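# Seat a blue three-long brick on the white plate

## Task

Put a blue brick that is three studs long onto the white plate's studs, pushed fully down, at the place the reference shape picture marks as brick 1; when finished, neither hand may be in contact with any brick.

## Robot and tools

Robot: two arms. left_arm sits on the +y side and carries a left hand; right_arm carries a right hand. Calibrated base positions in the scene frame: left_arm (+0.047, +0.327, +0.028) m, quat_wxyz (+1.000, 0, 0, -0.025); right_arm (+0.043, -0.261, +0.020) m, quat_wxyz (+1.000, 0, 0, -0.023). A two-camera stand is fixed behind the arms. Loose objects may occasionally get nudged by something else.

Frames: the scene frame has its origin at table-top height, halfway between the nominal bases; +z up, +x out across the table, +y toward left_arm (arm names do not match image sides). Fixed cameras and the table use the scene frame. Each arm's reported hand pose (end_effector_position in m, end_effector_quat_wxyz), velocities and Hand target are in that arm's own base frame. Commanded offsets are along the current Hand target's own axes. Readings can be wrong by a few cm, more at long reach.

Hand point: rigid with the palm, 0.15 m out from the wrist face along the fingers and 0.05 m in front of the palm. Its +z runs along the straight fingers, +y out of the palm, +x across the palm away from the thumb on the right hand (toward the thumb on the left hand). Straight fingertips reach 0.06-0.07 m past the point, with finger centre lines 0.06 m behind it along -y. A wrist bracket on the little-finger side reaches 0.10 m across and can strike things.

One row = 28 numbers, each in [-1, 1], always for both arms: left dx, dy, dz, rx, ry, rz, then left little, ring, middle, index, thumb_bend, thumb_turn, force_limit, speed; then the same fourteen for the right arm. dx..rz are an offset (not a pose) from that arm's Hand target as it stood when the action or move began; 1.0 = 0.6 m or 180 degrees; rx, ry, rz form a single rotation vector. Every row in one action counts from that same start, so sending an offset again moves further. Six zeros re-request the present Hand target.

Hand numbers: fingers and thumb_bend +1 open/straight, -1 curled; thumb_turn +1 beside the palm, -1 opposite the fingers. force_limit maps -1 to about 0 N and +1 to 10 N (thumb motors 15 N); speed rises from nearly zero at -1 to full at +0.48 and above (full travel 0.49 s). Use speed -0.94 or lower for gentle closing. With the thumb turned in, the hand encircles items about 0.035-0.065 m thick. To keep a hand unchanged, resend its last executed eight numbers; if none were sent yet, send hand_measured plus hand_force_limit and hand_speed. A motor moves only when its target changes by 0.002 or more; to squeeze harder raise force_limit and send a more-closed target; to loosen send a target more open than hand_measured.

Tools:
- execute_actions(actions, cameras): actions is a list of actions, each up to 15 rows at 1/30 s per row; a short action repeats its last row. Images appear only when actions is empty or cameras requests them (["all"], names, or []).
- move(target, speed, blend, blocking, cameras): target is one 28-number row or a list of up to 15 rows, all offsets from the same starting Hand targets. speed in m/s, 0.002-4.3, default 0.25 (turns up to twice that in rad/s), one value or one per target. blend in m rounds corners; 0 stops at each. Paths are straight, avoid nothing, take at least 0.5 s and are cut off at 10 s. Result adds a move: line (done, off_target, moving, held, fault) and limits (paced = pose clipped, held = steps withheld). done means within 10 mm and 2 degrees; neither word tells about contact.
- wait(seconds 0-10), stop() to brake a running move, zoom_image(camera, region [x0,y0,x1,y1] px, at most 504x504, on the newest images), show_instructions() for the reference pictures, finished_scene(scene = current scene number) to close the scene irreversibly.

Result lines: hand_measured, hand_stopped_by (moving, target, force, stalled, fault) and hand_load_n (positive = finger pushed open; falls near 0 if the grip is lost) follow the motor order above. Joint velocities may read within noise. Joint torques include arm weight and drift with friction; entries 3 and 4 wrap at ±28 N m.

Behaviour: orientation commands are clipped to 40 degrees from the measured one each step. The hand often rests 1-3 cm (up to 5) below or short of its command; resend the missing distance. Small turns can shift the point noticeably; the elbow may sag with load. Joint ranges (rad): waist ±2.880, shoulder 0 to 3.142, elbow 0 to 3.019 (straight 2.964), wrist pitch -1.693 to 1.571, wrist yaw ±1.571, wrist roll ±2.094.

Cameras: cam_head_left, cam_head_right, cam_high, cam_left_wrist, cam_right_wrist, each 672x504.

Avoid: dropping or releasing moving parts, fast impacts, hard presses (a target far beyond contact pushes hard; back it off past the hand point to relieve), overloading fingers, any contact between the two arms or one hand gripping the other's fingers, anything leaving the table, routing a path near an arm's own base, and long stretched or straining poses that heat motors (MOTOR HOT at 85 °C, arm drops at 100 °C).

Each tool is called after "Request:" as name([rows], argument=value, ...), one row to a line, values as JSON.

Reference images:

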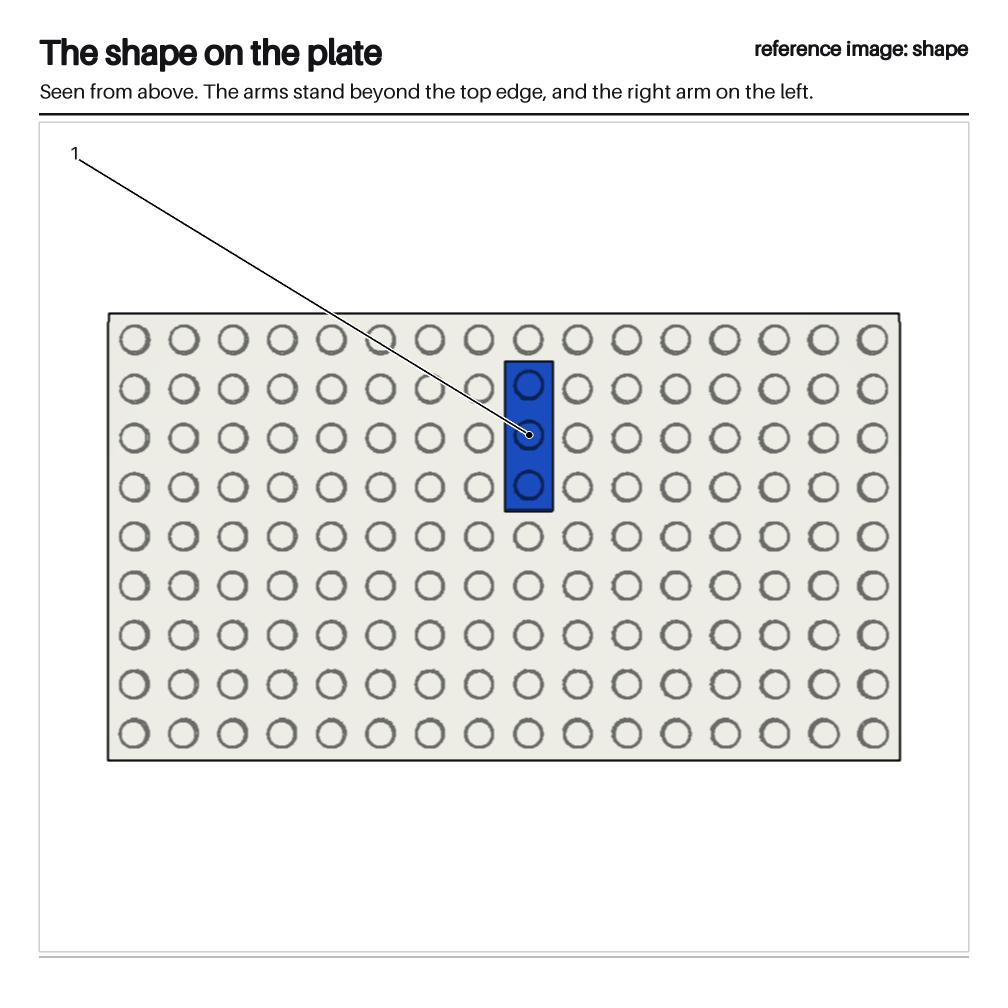

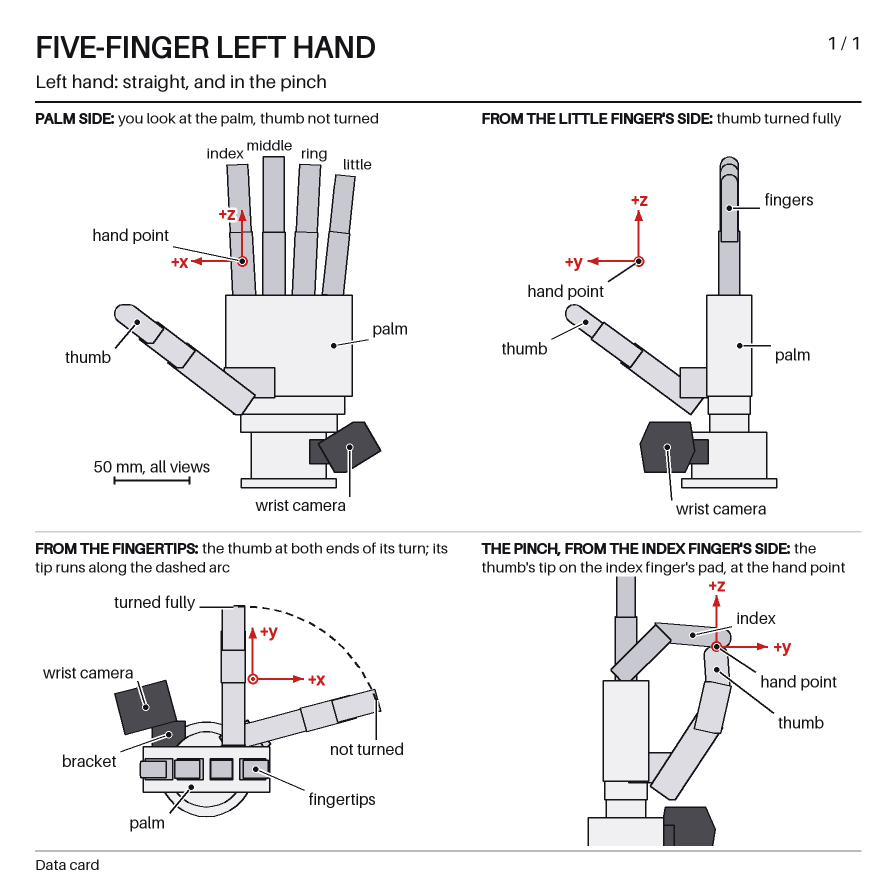

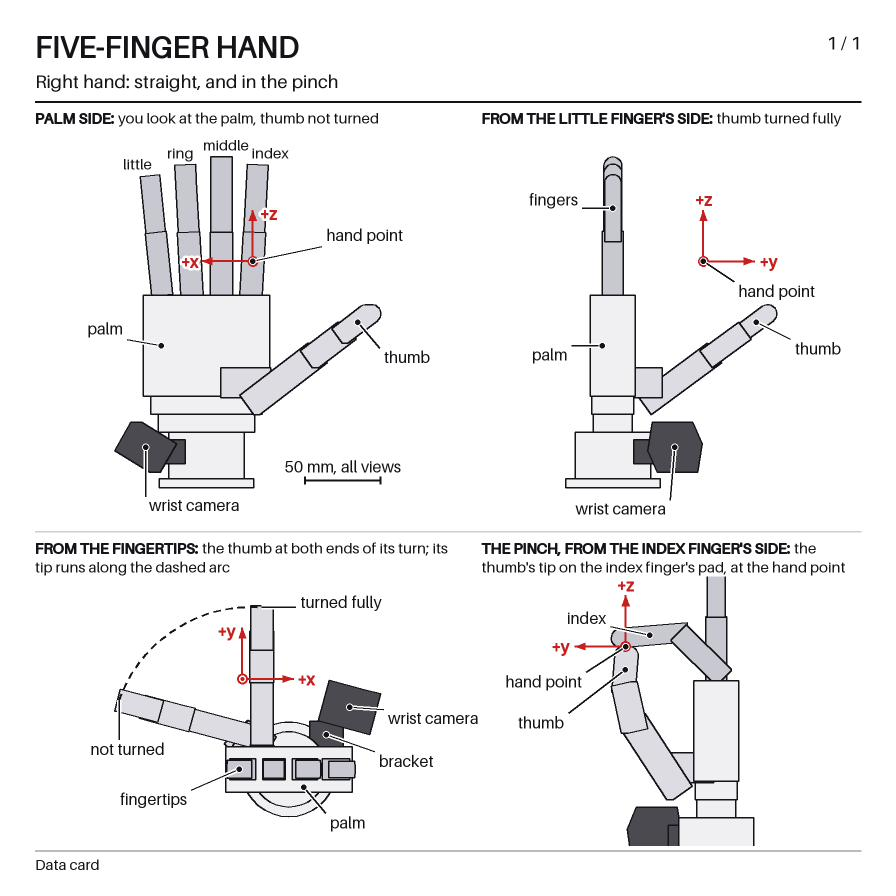

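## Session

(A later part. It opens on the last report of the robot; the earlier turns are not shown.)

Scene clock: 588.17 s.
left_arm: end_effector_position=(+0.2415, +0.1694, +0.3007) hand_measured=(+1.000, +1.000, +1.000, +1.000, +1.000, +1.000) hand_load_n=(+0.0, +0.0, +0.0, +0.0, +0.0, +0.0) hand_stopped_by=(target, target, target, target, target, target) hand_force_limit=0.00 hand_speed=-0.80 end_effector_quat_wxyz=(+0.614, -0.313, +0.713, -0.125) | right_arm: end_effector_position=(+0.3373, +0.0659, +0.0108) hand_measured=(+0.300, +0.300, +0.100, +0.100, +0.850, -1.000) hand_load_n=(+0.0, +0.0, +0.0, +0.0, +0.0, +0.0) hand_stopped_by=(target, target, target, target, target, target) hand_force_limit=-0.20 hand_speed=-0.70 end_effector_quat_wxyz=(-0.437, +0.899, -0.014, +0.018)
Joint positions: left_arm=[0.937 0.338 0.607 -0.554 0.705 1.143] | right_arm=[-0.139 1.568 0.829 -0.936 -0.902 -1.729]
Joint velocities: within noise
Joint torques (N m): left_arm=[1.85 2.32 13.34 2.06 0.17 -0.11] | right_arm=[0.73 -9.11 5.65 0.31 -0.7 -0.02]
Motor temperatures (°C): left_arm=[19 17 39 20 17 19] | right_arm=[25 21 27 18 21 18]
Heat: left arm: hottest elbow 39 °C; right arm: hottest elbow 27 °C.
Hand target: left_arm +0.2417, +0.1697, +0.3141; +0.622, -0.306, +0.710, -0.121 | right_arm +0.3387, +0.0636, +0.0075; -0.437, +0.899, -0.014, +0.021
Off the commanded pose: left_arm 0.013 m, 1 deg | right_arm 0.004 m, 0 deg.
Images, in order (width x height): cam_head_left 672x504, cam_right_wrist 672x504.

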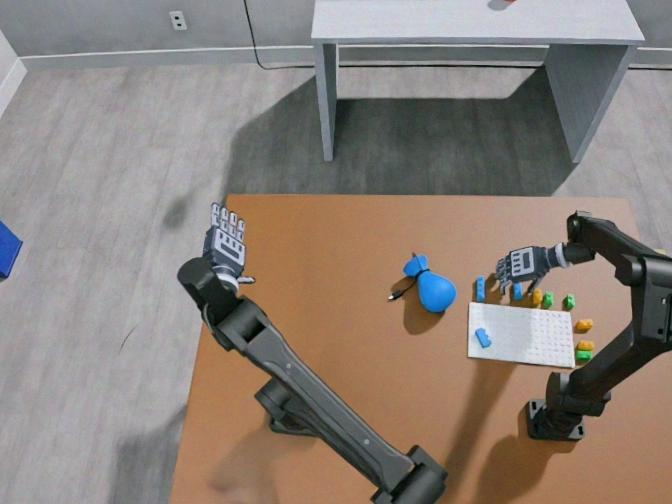

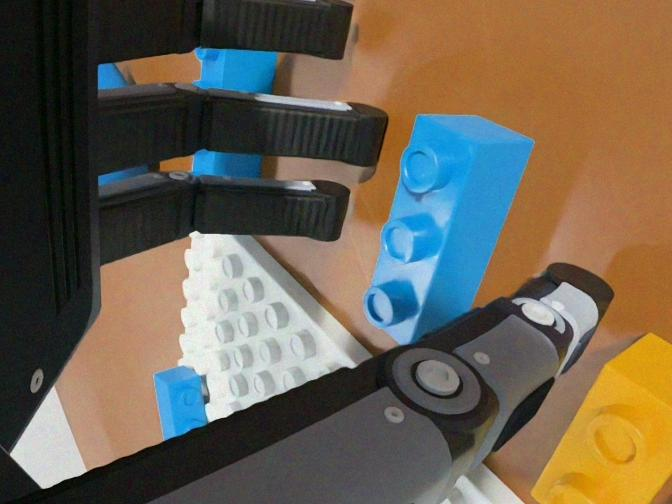

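Request:
move([
  [0,0,0,0,0,0,1,1,1,1,1,1,0,-0.8,0,0,0,0,0,0,0.3,0.3,-0.06,-0.06,0.85,-1,-0.2,-0.7],
  [0,0,0,0,0,0,1,1,1,1,1,1,0,-0.8,0,0.0053,0.0041,0,0,0,0.3,0.3,-0.06,-0.06,0.85,-1,-0.2,-0.7],
  [0,0,0,0,0,0,1,1,1,1,1,1,0,-0.8,0,0.0053,0.0041,0,0,0,0.3,0.3,-0.16,-0.16,0.65,-1,-0.2,-0.9],
], speed=0.05, cameras=["cam_right_wrist"])

Request:
zoom_image(camera="cam_right_wrist", region=[320, 80, 560, 320])

Scene clock: 592.07 s.
left_arm: end_effector_position=(+0.2415, +0.1694, +0.3007) hand_measured=(+1.000, +1.000, +1.000, +1.000, +1.000, +1.000) hand_load_n=(+0.0, +0.0, -0.5, +0.0, +0.0, +0.0) hand_stopped_by=(target, target, target, target, target, target) hand_force_limit=0.00 hand_speed=-0.80 end_effector_quat_wxyz=(+0.614, -0.313, +0.713, -0.125) | right_arm: end_effector_position=(+0.3393, +0.0656, +0.0079) hand_measured=(+0.300, +0.300, -0.160, -0.160, +0.650, -1.000) hand_load_n=(+0.0, +0.0, +0.0, +0.0, +0.0, +0.0) hand_stopped_by=(target, target, target, target, target, target) hand_force_limit=-0.20 hand_speed=-0.90 end_effector_quat_wxyz=(-0.437, +0.899, -0.013, +0.020)
Joint positions: left_arm=[0.937 0.338 0.607 -0.554 0.705 1.143] | right_arm=[-0.139 1.576 0.829 -0.924 -0.902 -1.729]
Joint torques (N m): left_arm=[1.2 2.14 13.37 2.04 0.2 0] | right_arm=[0.91 -9.11 5.38 0.35 -0.69 -0.01]
Heat: left arm: hottest elbow 39 °C; right arm: hottest elbow 27 °C.
Hand target: left_arm +0.2417, +0.1697, +0.3141; +0.622, -0.306, +0.710, -0.121 | right_arm +0.3389, +0.0636, +0.0035; -0.437, +0.899, -0.014, +0.021
Off the commanded pose: left_arm 0.013 m, 1 deg | right_arm 0.005 m, 0 deg.
move: off_target (left_arm)
Images, in order (width x height): cam_right_wrist 672x504.

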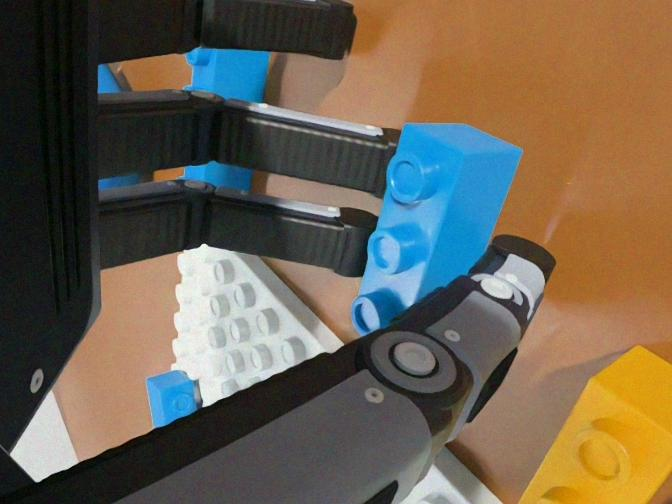

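Scaled by 2.100 from the camera's 672x504 image, which has a finer 960x720 frame.

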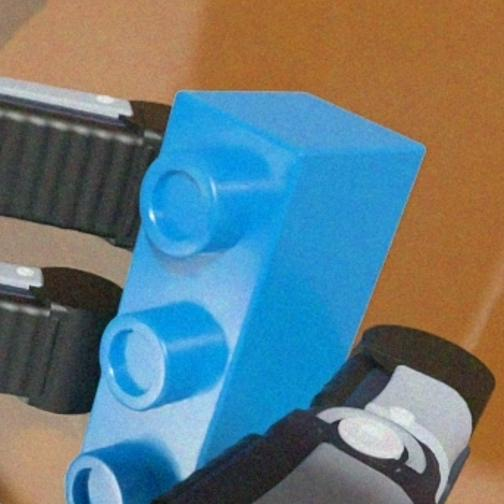

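Request:
move([
  [0,0,0,0,0,0,1,1,1,1,1,1,0,-0.8,0,0,0,0,0,0,0.3,0.3,-0.21,-0.21,0.65,-1,-0.5,-0.93],
  [0,0,0,0,0,0,1,1,1,1,1,1,0,-0.8,0,0,0,0,0,0,0.3,0.3,-0.21,-0.21,0.4,-1,-0.4,-0.93],
], speed=0.05, cameras=["cam_right_wrist"])

Request:
zoom_image(camera="cam_right_wrist", region=[320, 80, 560, 320])

Scene clock: 594.57 s.
left_arm: end_effector_position=(+0.2415, +0.1694, +0.3007) hand_measured=(+1.000, +1.000, +1.000, +1.000, +1.000, +1.000) hand_load_n=(+0.0, +0.0, +0.0, +0.0, +0.0, +0.0) hand_stopped_by=(target, target, target, target, target, target) hand_force_limit=0.00 hand_speed=-0.80 end_effector_quat_wxyz=(+0.614, -0.313, +0.713, -0.125) | right_arm: end_effector_position=(+0.3393, +0.0656, +0.0079) hand_measured=(+0.300, +0.300, -0.210, -0.210, +0.514, -1.000) hand_load_n=(+0.0, +0.0, +4.0, +0.0, +5.0, +1.5) hand_stopped_by=(target, target, target, target, force, target) hand_force_limit=-0.40 hand_speed=-0.93 end_effector_quat_wxyz=(-0.437, +0.899, -0.013, +0.020)
Joint positions: left_arm=[0.937 0.338 0.607 -0.554 0.705 1.143] | right_arm=[-0.139 1.576 0.829 -0.924 -0.902 -1.729]
Joint torques (N m): left_arm=[2.14 2.55 13.14 2.02 0.2 0.02] | right_arm=[1.03 -9.17 5.38 0.29 -0.7 0]
Heat: left arm: hottest elbow 39 °C; right arm: hottest elbow 27 °C.
Hand target: left_arm +0.2417, +0.1697, +0.3141; +0.622, -0.306, +0.710, -0.121 | right_arm +0.3389, +0.0636, +0.0035; -0.437, +0.899, -0.014, +0.021
Off the commanded pose: left_arm 0.013 m, 1 deg | right_arm 0.005 m, 0 deg.
move: off_target (left_arm)
Images, in order (width x height): cam_right_wrist 672x504.

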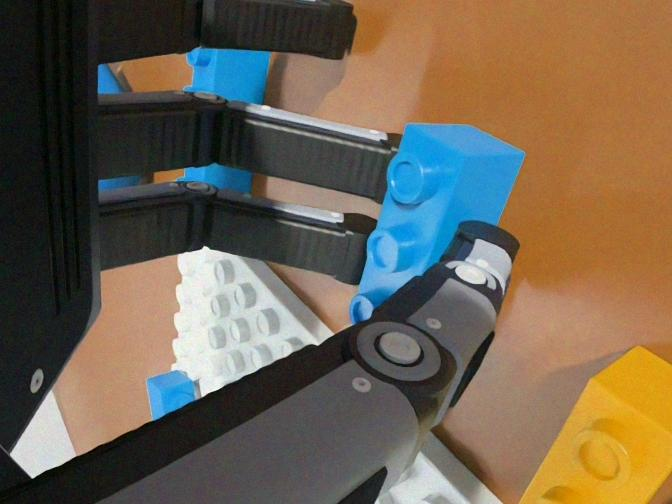

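Scaled by 2.100 from the camera's 672x504 image, which has a finer 960x720 frame.

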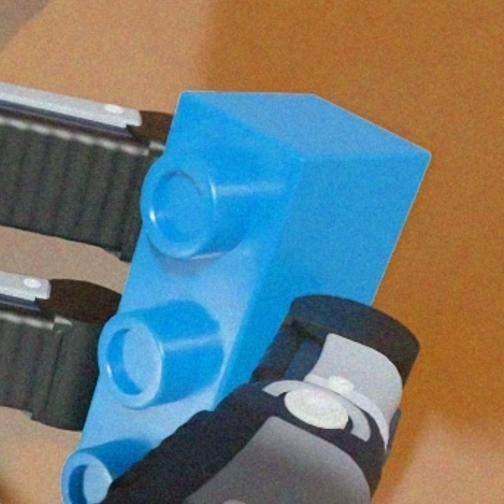

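Request:
move([
  [0,0,0,0,0,0,1,1,1,1,1,1,0,-0.8,0,0,0,0,0,0,0.3,0.3,-0.21,-0.3,0.4,-1,-0.5,-0.95],
  [0,0,0,0,0,0,1,1,1,1,1,1,0,-0.8,0,0,0,0,0,0,0.3,0.3,-0.21,-0.3,0.3,-1,0.3,-0.95],
], speed=0.05, cameras=["cam_right_wrist"])

Request:
zoom_image(camera="cam_right_wrist", region=[320, 80, 560, 320])

Scene clock: 596.13 s.
left_arm: end_effector_position=(+0.2415, +0.1694, +0.3007) hand_measured=(+1.000, +1.000, +1.000, +1.000, +1.000, +1.000) hand_load_n=(+0.0, +0.0, +0.0, +0.0, +0.0, +0.0) hand_stopped_by=(target, target, target, target, target, target) hand_force_limit=0.00 hand_speed=-0.80 end_effector_quat_wxyz=(+0.614, -0.313, +0.713, -0.125) | right_arm: end_effector_position=(+0.3393, +0.0656, +0.0079) hand_measured=(+0.300, +0.300, -0.210, -0.260, +0.508, -1.000) hand_load_n=(+0.0, +0.0, +3.5, +3.5, +9.5, +0.0) hand_stopped_by=(target, target, target, force, force, target) hand_force_limit=0.30 hand_speed=-0.95 end_effector_quat_wxyz=(-0.437, +0.899, -0.013, +0.020)
Joint positions: left_arm=[0.937 0.338 0.607 -0.554 0.705 1.143] | right_arm=[-0.139 1.576 0.829 -0.924 -0.902 -1.729]
Joint torques (N m): left_arm=[1.14 2.02 13.38 2.09 0.26 0.03] | right_arm=[0.91 -9.05 5.38 0.35 -0.7 -0.01]
Heat: left arm: hottest elbow 39 °C; right arm: hottest elbow 27 °C.
Hand target: left_arm +0.2417, +0.1697, +0.3141; +0.622, -0.306, +0.710, -0.121 | right_arm +0.3389, +0.0636, +0.0035; -0.437, +0.899, -0.014, +0.021
Off the commanded pose: left_arm 0.013 m, 1 deg | right_arm 0.005 m, 0 deg.
move: off_target (left_arm)
Images, in order (width x height): cam_right_wrist 672x504.

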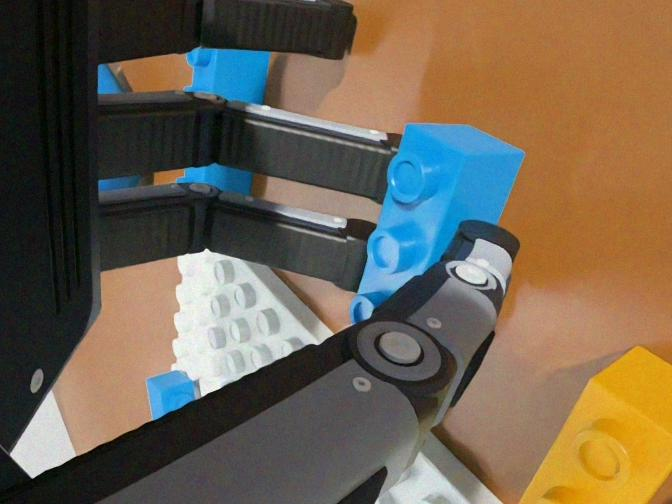

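Scaled by 2.100 from the camera's 672x504 image, which has a finer 960x720 frame.

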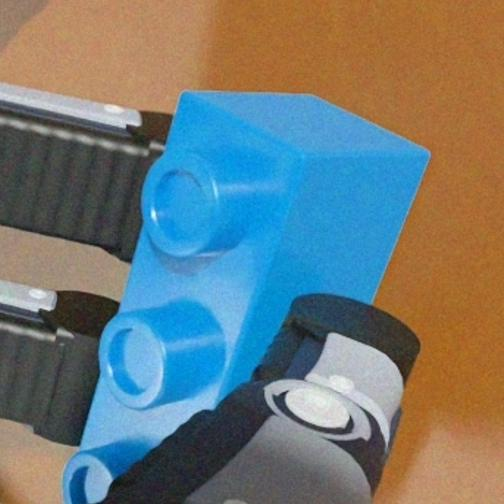

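Request:
move([
  [0,0,0,0,0,0,1,1,1,1,1,1,0,-0.8,0,-0.0722,-0.0565,0,0,0,0.3,0.3,-0.21,-0.3,0.3,-1,0.3,-0.95],
  [0,0,0,0,0,0,1,1,1,1,1,1,0,-0.8,-0.2522,-0.1011,-0.0641,0,0,0,0.3,0.3,-0.21,-0.3,0.3,-1,0.3,-0.95],
], speed=[0.08, 0.15], cameras=["cam_right_wrist"])

Request:
zoom_image(camera="cam_right_wrist", region=[320, 80, 560, 320])

Scene clock: 599.93 s.
left_arm: end_effector_position=(+0.2415, +0.1694, +0.3007) hand_measured=(+1.000, +1.000, +1.000, +1.000, +1.000, +1.000) hand_load_n=(+0.0, +0.0, +0.0, +0.0, +0.0, +0.0) hand_stopped_by=(target, target, target, target, target, target) hand_force_limit=0.00 hand_speed=-0.80 end_effector_quat_wxyz=(+0.614, -0.313, +0.713, -0.125) | right_arm: end_effector_position=(+0.1860, +0.0794, +0.0695) hand_measured=(+0.300, +0.300, -0.210, -0.260, +0.508, -1.000) hand_load_n=(+0.0, +0.0, +4.5, +3.5, +9.5, +0.0) hand_stopped_by=(target, target, target, force, force, target) hand_force_limit=0.30 hand_speed=-0.95 end_effector_quat_wxyz=(-0.438, +0.899, -0.014, +0.017)
Joint positions: left_arm=[0.937 0.338 0.607 -0.554 0.705 1.143] | right_arm=[-0.176 1.037 0.543 -1.231 -0.898 -1.79]
Joint torques (N m): left_arm=[1.61 2.02 13.42 1.81 0.24 0.05] | right_arm=[0.56 -3.6 6.84 -0.46 -0.63 -0.02]
Heat: left arm: hottest elbow 40 °C; right arm: hottest elbow 27 °C.
Hand target: left_arm +0.2417, +0.1697, +0.3141; +0.622, -0.306, +0.710, -0.121 | right_arm +0.1862, +0.0774, +0.0711; -0.437, +0.899, -0.014, +0.021
Off the commanded pose: left_arm 0.013 m, 1 deg | right_arm 0.003 m, 0 deg.
move: off_target (left_arm)
Images, in order (width x height): cam_right_wrist 672x504.

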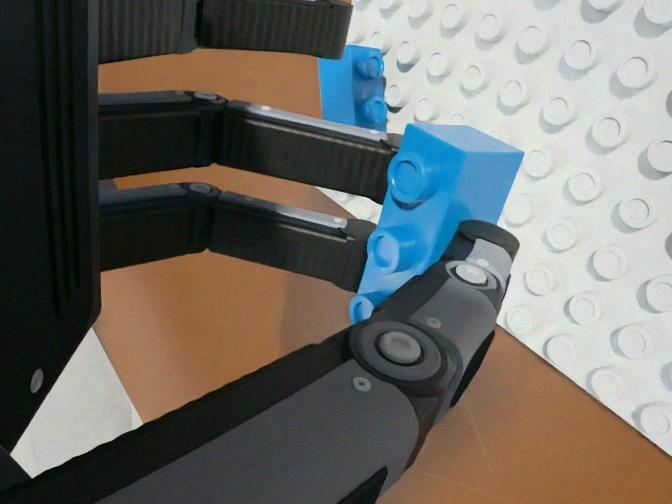

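Scaled by 2.100 from the camera's 672x504 image, which has a finer 960x720 frame.

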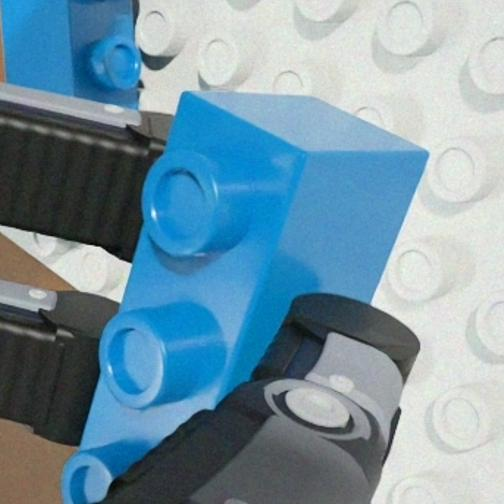

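Request:
move([
  [0,0,0,0,0,0,1,1,1,1,1,1,0,-0.8,0.0202,0.0431,0.0346,0,0,0,0.3,0.3,-0.21,-0.3,0.3,-1,0.3,-0.95],
  [0,0,0,0,0,0,1,1,1,1,1,1,0,-0.8,-0.0098,0.0491,0.0377,0,0,0,0.3,0.3,-0.21,-0.3,0.3,-1,0.3,-0.95],
  [0,0,0,0,0,0,1,1,1,1,1,1,0,-0.8,0.0135,0.0525,0.0415,0,0,0,0.3,0.3,-0.21,-0.3,0.3,-1,0.3,-0.95],
  [0,0,0,0,0,0,1,1,1,1,1,1,0,-0.8,-0.0015,0.0547,0.0426,0,0,0,0.3,0.3,-0.21,-0.3,0.3,-1,0.3,-0.95],
  [0,0,0,0,0,0,1,1,1,1,1,1,0,-0.8,0.0035,0.0559,0.0438,0,0,0,0.3,0.3,-0.21,-0.3,0.3,-1,0.3,-0.95],
], speed=[0.08, 0.06, 0.06, 0.06, 0.06], cameras=["cam_right_wrist"])

Request:
zoom_image(camera="cam_right_wrist", region=[320, 80, 560, 320])

Scene clock: 603.80 s.
left_arm: end_effector_position=(+0.2415, +0.1694, +0.3007) hand_measured=(+1.000, +1.000, +1.000, +1.000, +1.000, +1.000) hand_load_n=(+0.0, +0.0, -0.5, +0.0, +0.5, +0.0) hand_stopped_by=(target, target, target, target, target, target) hand_force_limit=0.00 hand_speed=-0.80 end_effector_quat_wxyz=(+0.614, -0.313, +0.713, -0.125) | right_arm: end_effector_position=(+0.1834, +0.0788, +0.0273) hand_measured=(+0.300, +0.300, -0.210, -0.260, +0.508, -1.000) hand_load_n=(+0.0, +0.0, +4.5, +3.5, +9.5, +0.0) hand_stopped_by=(target, target, target, force, force, target) hand_force_limit=0.30 hand_speed=-0.95 end_effector_quat_wxyz=(-0.439, +0.898, -0.016, +0.014)
Joint positions: left_arm=[0.937 0.338 0.607 -0.554 0.705 1.143] | right_arm=[-0.181 1.132 0.47 -1.077 -0.897 -1.797]
Joint torques (N m): left_arm=[1.9 1.96 13.29 2.09 0.19 0.08] | right_arm=[1.26 -3.19 6.64 0.2 -0.67 0.07]
Heat: left arm: hottest elbow 40 °C; right arm: hottest elbow 27 °C.
Hand target: left_arm +0.2417, +0.1697, +0.3141; +0.622, -0.306, +0.710, -0.121 | right_arm +0.1894, +0.0772, +0.0285; -0.437, +0.899, -0.014, +0.021
Off the commanded pose: left_arm 0.013 m, 1 deg | right_arm 0.006 m, 1 deg.
move: off_target (left_arm)
Images, in order (width x height): cam_right_wrist 672x504.

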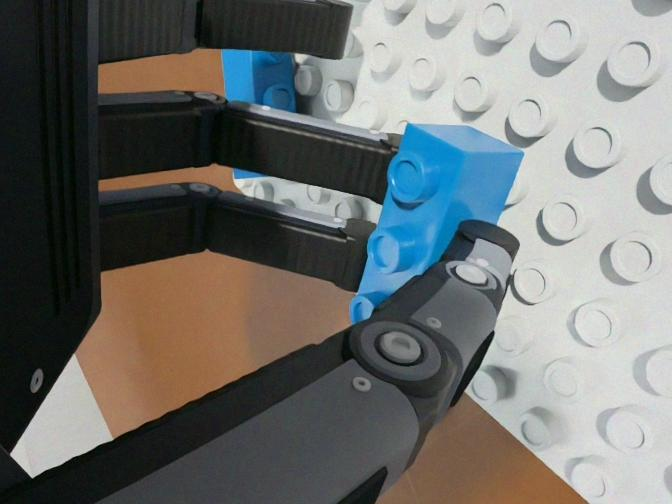

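Scaled by 2.100 from the camera's 672x504 image, which has a finer 960x720 frame.

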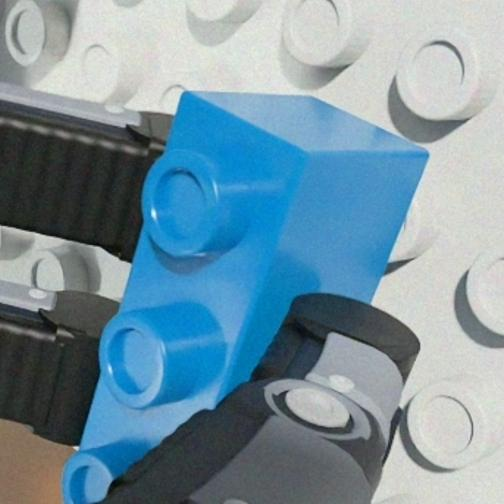

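Request:
move([
  [0,0,0,0,0,0,1,1,1,1,1,1,0,-0.8,0.0132,-0.0008,0.0038,0,0.0027,-0.0035,0.3,0.3,-0.21,-0.3,0.3,-1,0.3,-0.95],
  [0,0,0,0,0,0,1,1,1,1,1,1,0,-0.8,-0.0159,0.0012,0.0040,0,0.0027,-0.0035,0.3,0.3,-0.21,-0.3,0.3,-1,0.3,-0.95],
  [0,0,0,0,0,0,1,1,1,1,1,1,0,-0.8,0.0074,0.0019,0.0057,0,0.0027,-0.0035,0.3,0.3,-0.21,-0.3,0.3,-1,0.3,-0.95],
  [0,0,0,0,0,0,1,1,1,1,1,1,0,-0.8,-0.0074,0.0030,0.0058,0,0.0027,-0.0035,0.3,0.3,-0.21,-0.3,0.3,-1,0.3,-0.95],
  [0,0,0,0,0,0,1,1,1,1,1,1,0,-0.8,-0.0024,0.0038,0.0066,0,0.0027,-0.0035,0.3,0.3,-0.21,-0.3,0.3,-1,0.3,-0.95],
], speed=[0.06, 0.06, 0.06, 0.06, 0.06], cameras=["cam_right_wrist"])

Request:
zoom_image(camera="cam_right_wrist", region=[320, 80, 560, 320])

Scene clock: 608.13 s.
left_arm: end_effector_position=(+0.2415, +0.1694, +0.3007) hand_measured=(+1.000, +1.000, +1.000, +1.000, +1.000, +1.000) hand_load_n=(+0.0, +0.0, +0.0, +0.0, +0.0, +0.0) hand_stopped_by=(target, target, target, target, target, target) hand_force_limit=0.00 hand_speed=-0.80 end_effector_quat_wxyz=(+0.614, -0.313, +0.713, -0.125) | right_arm: end_effector_position=(+0.1805, +0.0801, +0.0215) hand_measured=(+0.300, +0.300, -0.210, -0.260, +0.508, -1.000) hand_load_n=(-0.5, +0.5, +4.5, +3.5, +9.5, +0.0) hand_stopped_by=(target, target, target, force, force, target) hand_force_limit=0.30 hand_speed=-0.95 end_effector_quat_wxyz=(-0.439, +0.898, -0.015, +0.019)
Joint positions: left_arm=[0.937 0.338 0.607 -0.554 0.705 1.143] | right_arm=[-0.179 1.124 0.447 -1.044 -0.9 -1.789]
Joint torques (N m): left_arm=[1.79 2.08 13.2 2.14 0.16 0.02] | right_arm=[1.55 -3.08 7.01 0.14 -0.69 0.05]
Heat: left arm: hottest elbow 40 °C; right arm: hottest elbow 27 °C.
Hand target: left_arm +0.2417, +0.1697, +0.3141; +0.622, -0.306, +0.710, -0.121 | right_arm +0.1884, +0.0790, +0.0244; -0.437, +0.899, -0.010, +0.027
Off the commanded pose: left_arm 0.013 m, 1 deg | right_arm 0.008 m, 1 deg.
move: off_target (left_arm)
Images, in order (width x height): cam_right_wrist 672x504.

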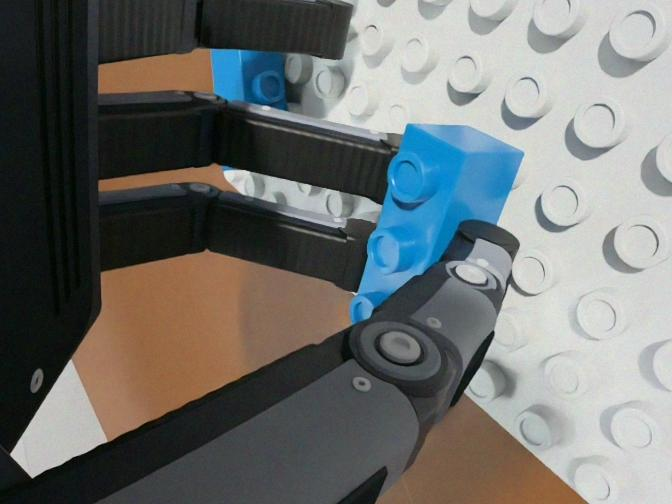

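Scaled by 2.100 from the camera's 672x504 image, which has a finer 960x720 frame.

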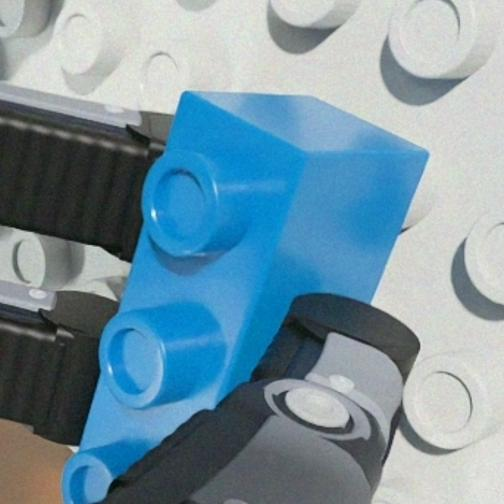

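Request:
zoom_image(camera="cam_right_wrist", region=[432, 20, 672, 260])

Request:
zoom_image(camera="cam_right_wrist", region=[432, 220, 672, 460])

Scaled by 2.100 from the camera's 672x504 image, which has a finer 960x720 frame.

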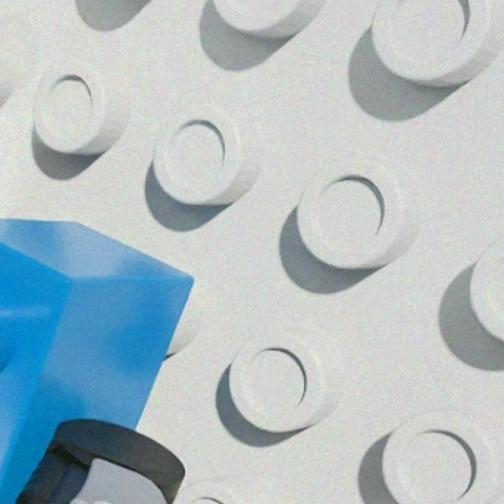

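Scaled by 2.100 from the camera's 672x504 image, which has a finer 960x720 frame.

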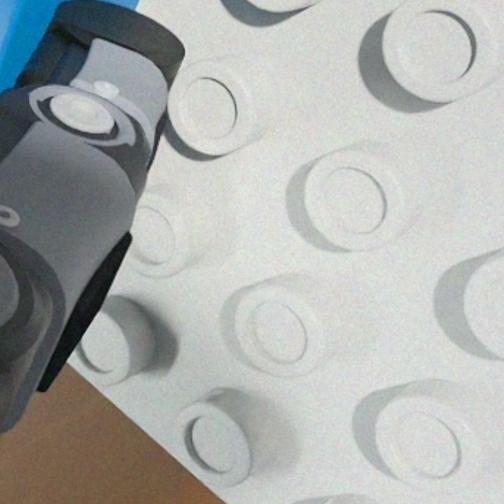

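Request:
move([
  [0,0,0,0,0,0,1,1,1,1,1,1,0,-0.8,0.0155,0.0018,-0.0023,0,0,0,0.3,0.3,-0.21,-0.3,0.3,-1,0.3,-0.95],
  [0,0,0,0,0,0,1,1,1,1,1,1,0,-0.8,-0.0112,0.0030,-0.0028,0,0,0,0.3,0.3,-0.21,-0.3,0.3,-1,0.3,-0.95],
  [0,0,0,0,0,0,1,1,1,1,1,1,0,-0.8,0.0105,0.0027,-0.0019,0,0,0,0.3,0.3,-0.21,-0.3,0.3,-1,0.3,-0.95],
  [0,0,0,0,0,0,1,1,1,1,1,1,0,-0.8,-0.0028,0.0034,-0.0021,0,0,0,0.3,0.3,-0.21,-0.3,0.3,-1,0.3,-0.95],
  [0,0,0,0,0,0,1,1,1,1,1,1,0,-0.8,0.0021,0.0034,-0.0017,0,0,0,0.3,0.3,-0.21,-0.3,0.3,-1,0.3,-0.95],
], speed=[0.06, 0.06, 0.06, 0.06, 0.06], cameras=["cam_right_wrist", "cam_head_left"])

Request:
zoom_image(camera="cam_right_wrist", region=[432, 20, 672, 260])

Request:
zoom_image(camera="cam_right_wrist", region=[320, 80, 560, 320])

Request:
zoom_image(camera="cam_head_left", region=[456, 292, 586, 372])

Scene clock: 614.63 s.
left_arm: end_effector_position=(+0.2415, +0.1694, +0.3007) hand_measured=(+1.000, +1.000, +1.000, +1.000, +1.000, +1.000) hand_load_n=(+0.0, +0.0, +0.0, +0.0, +0.0, +0.0) hand_stopped_by=(target, target, target, target, target, target) hand_force_limit=0.00 hand_speed=-0.80 end_effector_quat_wxyz=(+0.614, -0.313, +0.713, -0.125) | right_arm: end_effector_position=(+0.1814, +0.0790, +0.0204) hand_measured=(+0.300, +0.300, -0.210, -0.260, +0.508, -1.000) hand_load_n=(+0.0, +0.0, +4.5, +3.0, +9.0, +0.0) hand_stopped_by=(target, target, target, force, force, target) hand_force_limit=0.30 hand_speed=-0.95 end_effector_quat_wxyz=(-0.439, +0.898, -0.014, +0.018)
Joint positions: left_arm=[0.937 0.338 0.607 -0.554 0.705 1.143] | right_arm=[-0.184 1.136 0.45 -1.046 -0.9 -1.802]
Joint torques (N m): left_arm=[2.32 2.26 13.44 2.24 0.18 0] | right_arm=[1.32 -3.43 6.94 0.08 -0.62 0.06]
Heat: left arm: hottest elbow 40 °C; right arm: hottest elbow 27 °C.
Hand target: left_arm +0.2417, +0.1697, +0.3141; +0.622, -0.306, +0.710, -0.121 | right_arm +0.1896, +0.0768, +0.0234; -0.437, +0.899, -0.011, +0.027
Off the commanded pose: left_arm 0.013 m, 1 deg | right_arm 0.009 m, 1 deg.
move: off_target (left_arm)
Images, in order (width x height): cam_head_left 672x504, cam_right_wrist 672x504.

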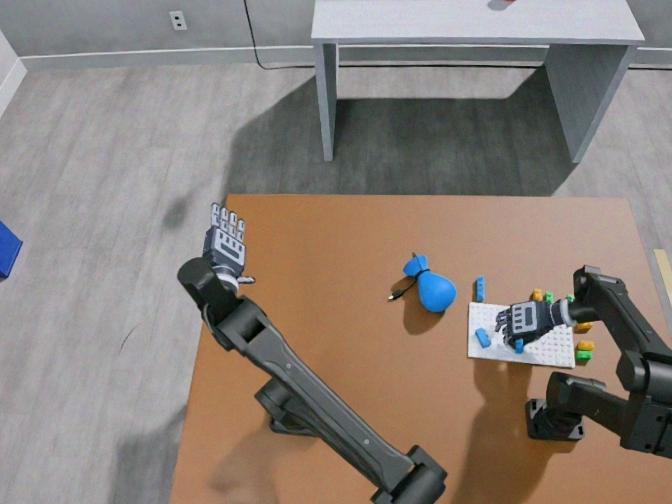

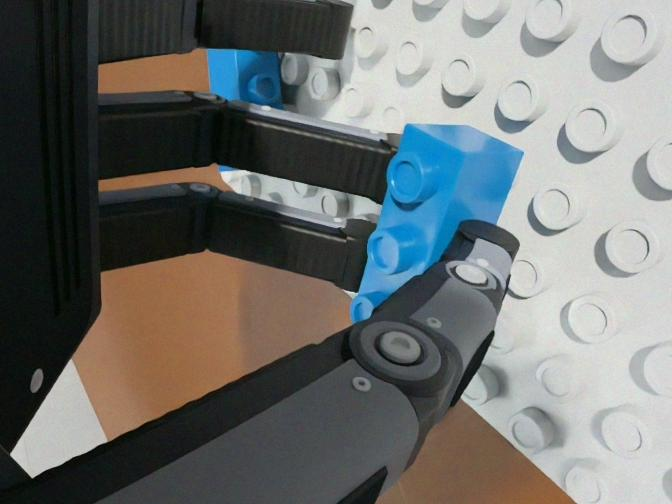

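Scaled by 2.100 from the camera's 672x504 image, which has a finer 960x720 frame.

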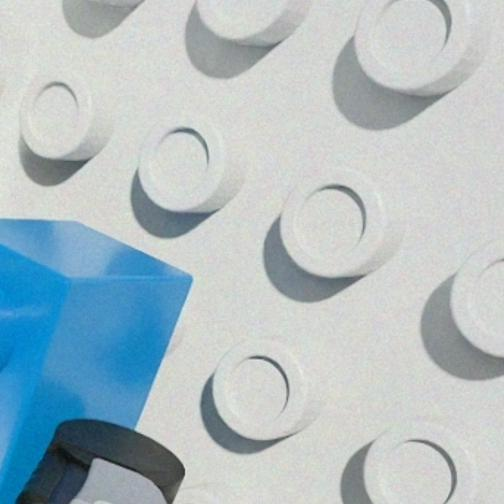

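Scaled by 2.100 from the camera's 672x504 image, which has a finer 960x720 frame.

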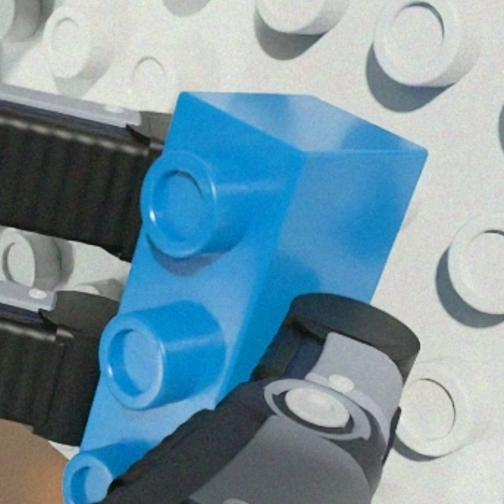

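Scaled by 3.877 from the camera's 672x504 image, which has a finer 960x720 frame.

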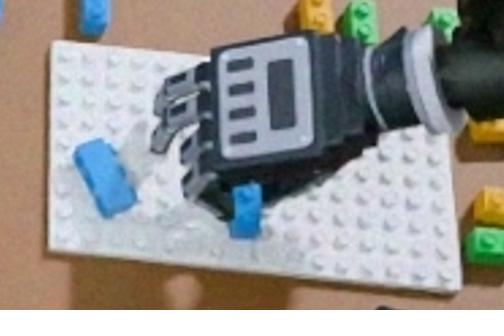

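Request:
zoom_image(camera="cam_head_left", region=[496, 322, 546, 372])

Scaled by 10.080 from the camera's 672x504 image, which has a finer 960x720 frame.

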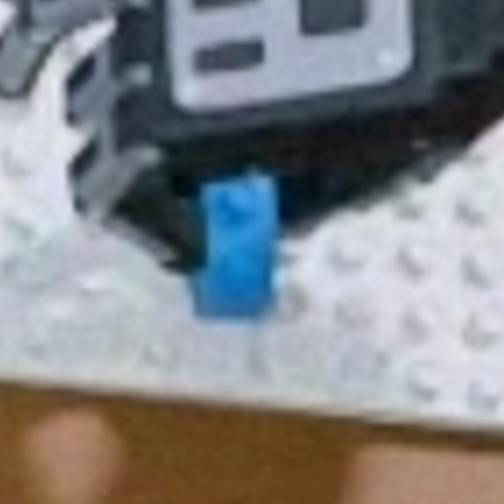

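Request:
move([
  [0,0,0,0,0,0,1,1,1,1,1,1,0,-0.8,0.0004,0.0069,-0.0074,0,0,0,0.3,0.3,-0.21,-0.3,0.3,-1,0.3,-0.95],
  [0,0,0,0,0,0,1,1,1,1,1,1,0,-0.8,0.0001,0.0042,-0.0006,0,0,0,0.3,0.3,-0.21,-0.3,0.3,-1,0.3,-0.95],
], speed=0.04, cameras=["cam_right_wrist"])

Request:
zoom_image(camera="cam_right_wrist", region=[432, 20, 672, 260])

Scene clock: 618.03 s.
left_arm: end_effector_position=(+0.2415, +0.1694, +0.3007) hand_measured=(+1.000, +1.000, +1.000, +1.000, +1.000, +1.000) hand_load_n=(+0.0, +0.0, +0.0, +0.0, +0.0, +0.0) hand_stopped_by=(target, target, target, target, target, target) hand_force_limit=0.00 hand_speed=-0.80 end_effector_quat_wxyz=(+0.614, -0.313, +0.713, -0.125) | right_arm: end_effector_position=(+0.1822, +0.0761, +0.0196) hand_measured=(+0.300, +0.300, -0.210, -0.260, +0.508, -1.000) hand_load_n=(+0.0, +0.0, +4.5, +3.5, +9.5, +0.0) hand_stopped_by=(target, target, target, force, force, target) hand_force_limit=0.30 hand_speed=-0.95 end_effector_quat_wxyz=(-0.440, +0.897, -0.014, +0.022)
Joint positions: left_arm=[0.937 0.338 0.607 -0.554 0.705 1.143] | right_arm=[-0.201 1.141 0.45 -1.052 -0.901 -1.824]
Joint torques (N m): left_arm=[1.79 2.96 13.29 1.77 0.2 0] | right_arm=[2.02 -3.08 6.97 0.17 -0.51 0.14]
Heat: left arm: hottest elbow 40 °C; right arm: hottest elbow 27 °C.
Hand target: left_arm +0.2417, +0.1697, +0.3141; +0.622, -0.306, +0.710, -0.121 | right_arm +0.1895, +0.0750, +0.0216; -0.437, +0.899, -0.011, +0.027
Off the commanded pose: left_arm 0.013 m, 1 deg | right_arm 0.008 m, 1 deg.
move: off_target (left_arm)
Images, in order (width x height): cam_right_wrist 672x504.

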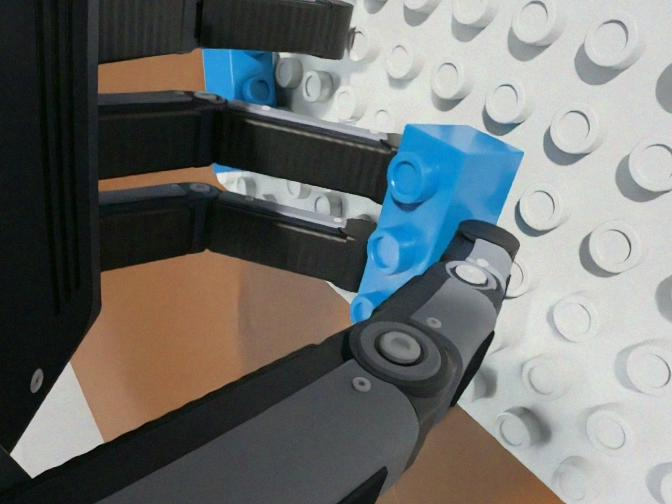

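Scaled by 2.100 from the camera's 672x504 image, which has a finer 960x720 frame.

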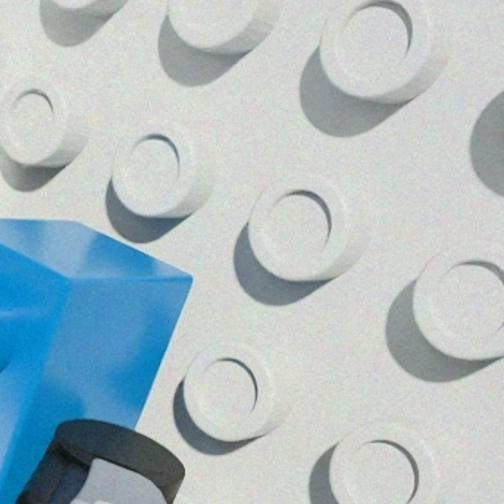

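Request:
execute_actions(actions=[], cameras=["cam_head_left"])

Request:
zoom_image(camera="cam_head_left", region=[496, 322, 546, 372])

Scene clock: 618.67 s.
left_arm: end_effector_position=(+0.2415, +0.1694, +0.3007) hand_measured=(+1.000, +1.000, +1.000, +1.000, +1.000, +1.000) hand_load_n=(+0.0, +0.0, +0.0, +0.0, +0.0, +0.0) hand_stopped_by=(target, target, target, target, target, target) hand_force_limit=0.00 hand_speed=-0.80 end_effector_quat_wxyz=(+0.614, -0.313, +0.713, -0.125) | right_arm: end_effector_position=(+0.1822, +0.0761, +0.0196) hand_measured=(+0.300, +0.300, -0.210, -0.260, +0.508, -1.000) hand_load_n=(+0.0, +0.0, +4.5, +3.5, +9.5, +0.0) hand_stopped_by=(target, target, target, force, force, target) hand_force_limit=0.30 hand_speed=-0.95 end_effector_quat_wxyz=(-0.440, +0.897, -0.014, +0.022)
Joint positions: left_arm=[0.937 0.338 0.607 -0.554 0.705 1.143] | right_arm=[-0.201 1.141 0.45 -1.052 -0.901 -1.823]
Joint velocities: within noise
Joint torques (N m): left_arm=[1.9 2.26 13.23 2.36 0.22 -0.03] | right_arm=[1.96 -3.19 6.98 0.21 -0.51 0.13]
Motor temperatures (°C): left_arm=[19 17 40 20 17 19] | right_arm=[25 21 27 18 21 18]
Heat: left arm: hottest elbow 40 °C; right arm: hottest elbow 27 °C.
Hand target: left_arm +0.2417, +0.1697, +0.3141; +0.622, -0.306, +0.710, -0.121 | right_arm +0.1896, +0.0750, +0.0216; -0.437, +0.899, -0.011, +0.027
Off the commanded pose: left_arm 0.013 m, 1 deg | right_arm 0.008 m, 1 deg.
Images, in order (width x height): cam_head_left 672x504.

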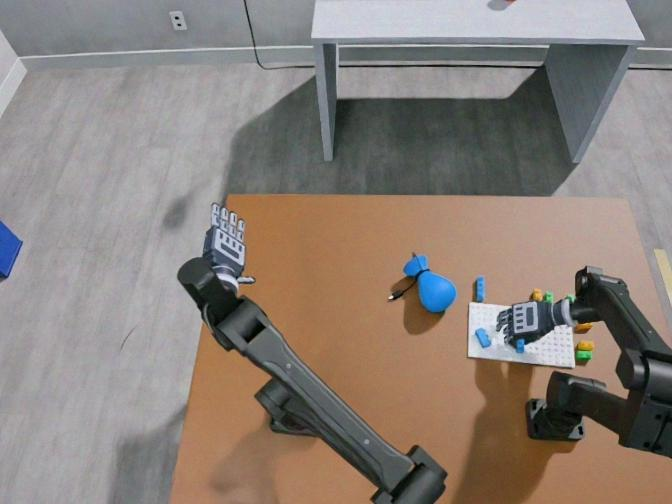

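Scaled by 10.080 from the camera's 672x504 image, which has a finer 960x720 frame.

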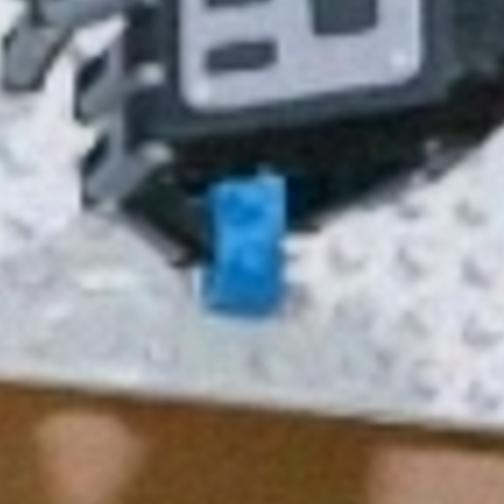

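Request:
move([
  [0,0,0,0,0,0,1,1,1,1,1,1,0,-0.8,-0.0061,-0.0026,0.0060,0,0,0,0.3,0.3,-0.21,-0.3,0.3,-1,0.3,-0.95],
  [0,0,0,0,0,0,1,1,1,1,1,1,0,-0.8,-0.0026,0.0044,0.0053,0,0,0,0.3,0.3,-0.21,-0.3,0.3,-1,0.3,-0.95],
], speed=0.03, cameras=["cam_right_wrist", "cam_head_left"])

Request:
zoom_image(camera="cam_right_wrist", region=[432, 20, 672, 260])

Request:
zoom_image(camera="cam_head_left", region=[496, 322, 546, 372])

Scene clock: 621.73 s.
left_arm: end_effector_position=(+0.2415, +0.1694, +0.3007) hand_measured=(+1.000, +1.000, +1.000, +1.000, +1.000, +1.000) hand_load_n=(+0.0, +0.0, +0.0, +0.0, +0.0, +0.0) hand_stopped_by=(target, target, target, target, target, target) hand_force_limit=0.00 hand_speed=-0.80 end_effector_quat_wxyz=(+0.614, -0.313, +0.713, -0.125) | right_arm: end_effector_position=(+0.1829, +0.0778, +0.0190) hand_measured=(+0.300, +0.300, -0.210, -0.260, +0.508, -1.000) hand_load_n=(+0.0, +0.0, +4.5, +3.0, +9.0, +0.0) hand_stopped_by=(target, target, target, force, force, target) hand_force_limit=0.30 hand_speed=-0.95 end_effector_quat_wxyz=(-0.439, +0.898, -0.017, +0.019)
Joint positions: left_arm=[0.937 0.338 0.607 -0.554 0.705 1.143] | right_arm=[-0.189 1.143 0.45 -1.038 -0.9 -1.799]
Joint torques (N m): left_arm=[1.96 2.02 13.29 2 0.16 -0.02] | right_arm=[1.2 -2.73 6.2 0.38 -0.59 -0.07]
Heat: left arm: hottest elbow 40 °C; right arm: hottest elbow 27 °C.
Hand target: left_arm +0.2417, +0.1697, +0.3141; +0.622, -0.306, +0.710, -0.121 | right_arm +0.1882, +0.0759, +0.0175; -0.437, +0.899, -0.011, +0.027
Off the commanded pose: left_arm 0.013 m, 1 deg | right_arm 0.006 m, 1 deg.
move: off_target (left_arm)
Images, in order (width x height): cam_head_left 672x504, cam_right_wrist 672x504.

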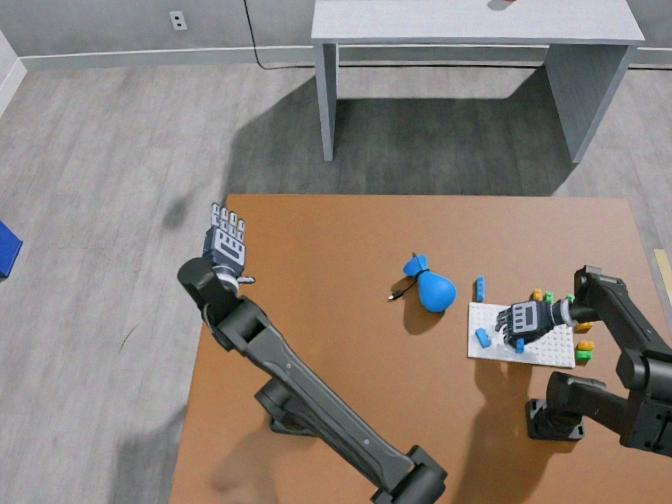

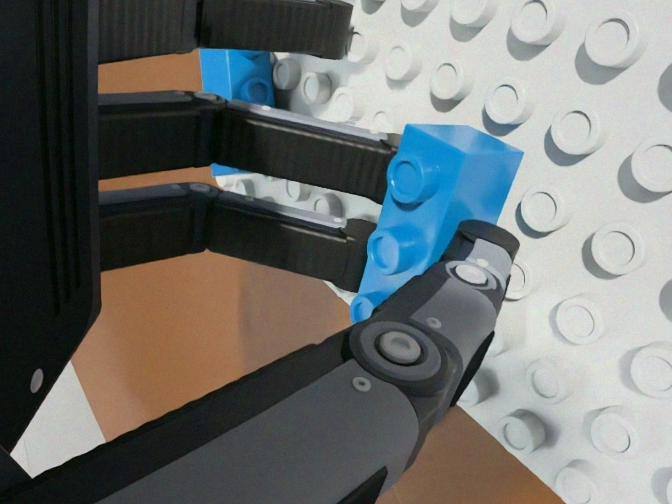

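Scaled by 2.100 from the camera's 672x504 image, which has a finer 960x720 frame.

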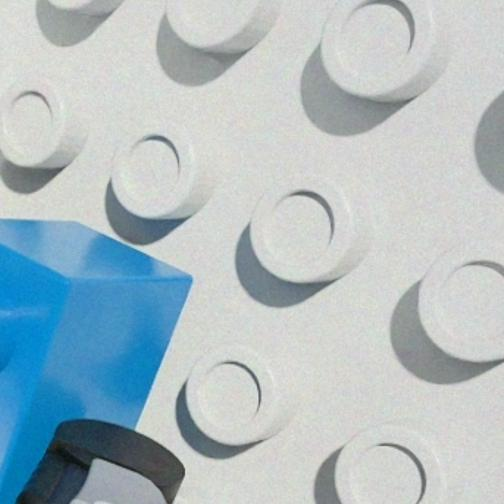

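Scaled by 10.080 from the camera's 672x504 image, which has a finer 960x720 frame.

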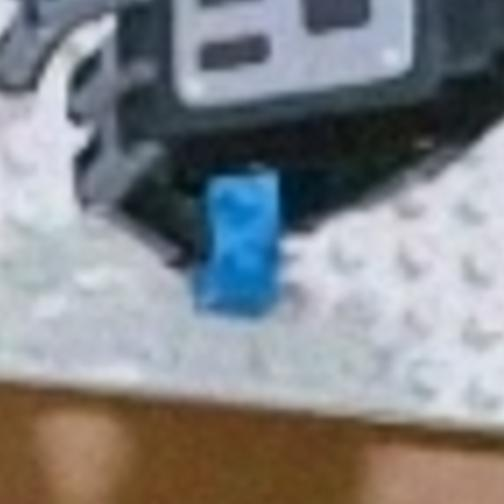

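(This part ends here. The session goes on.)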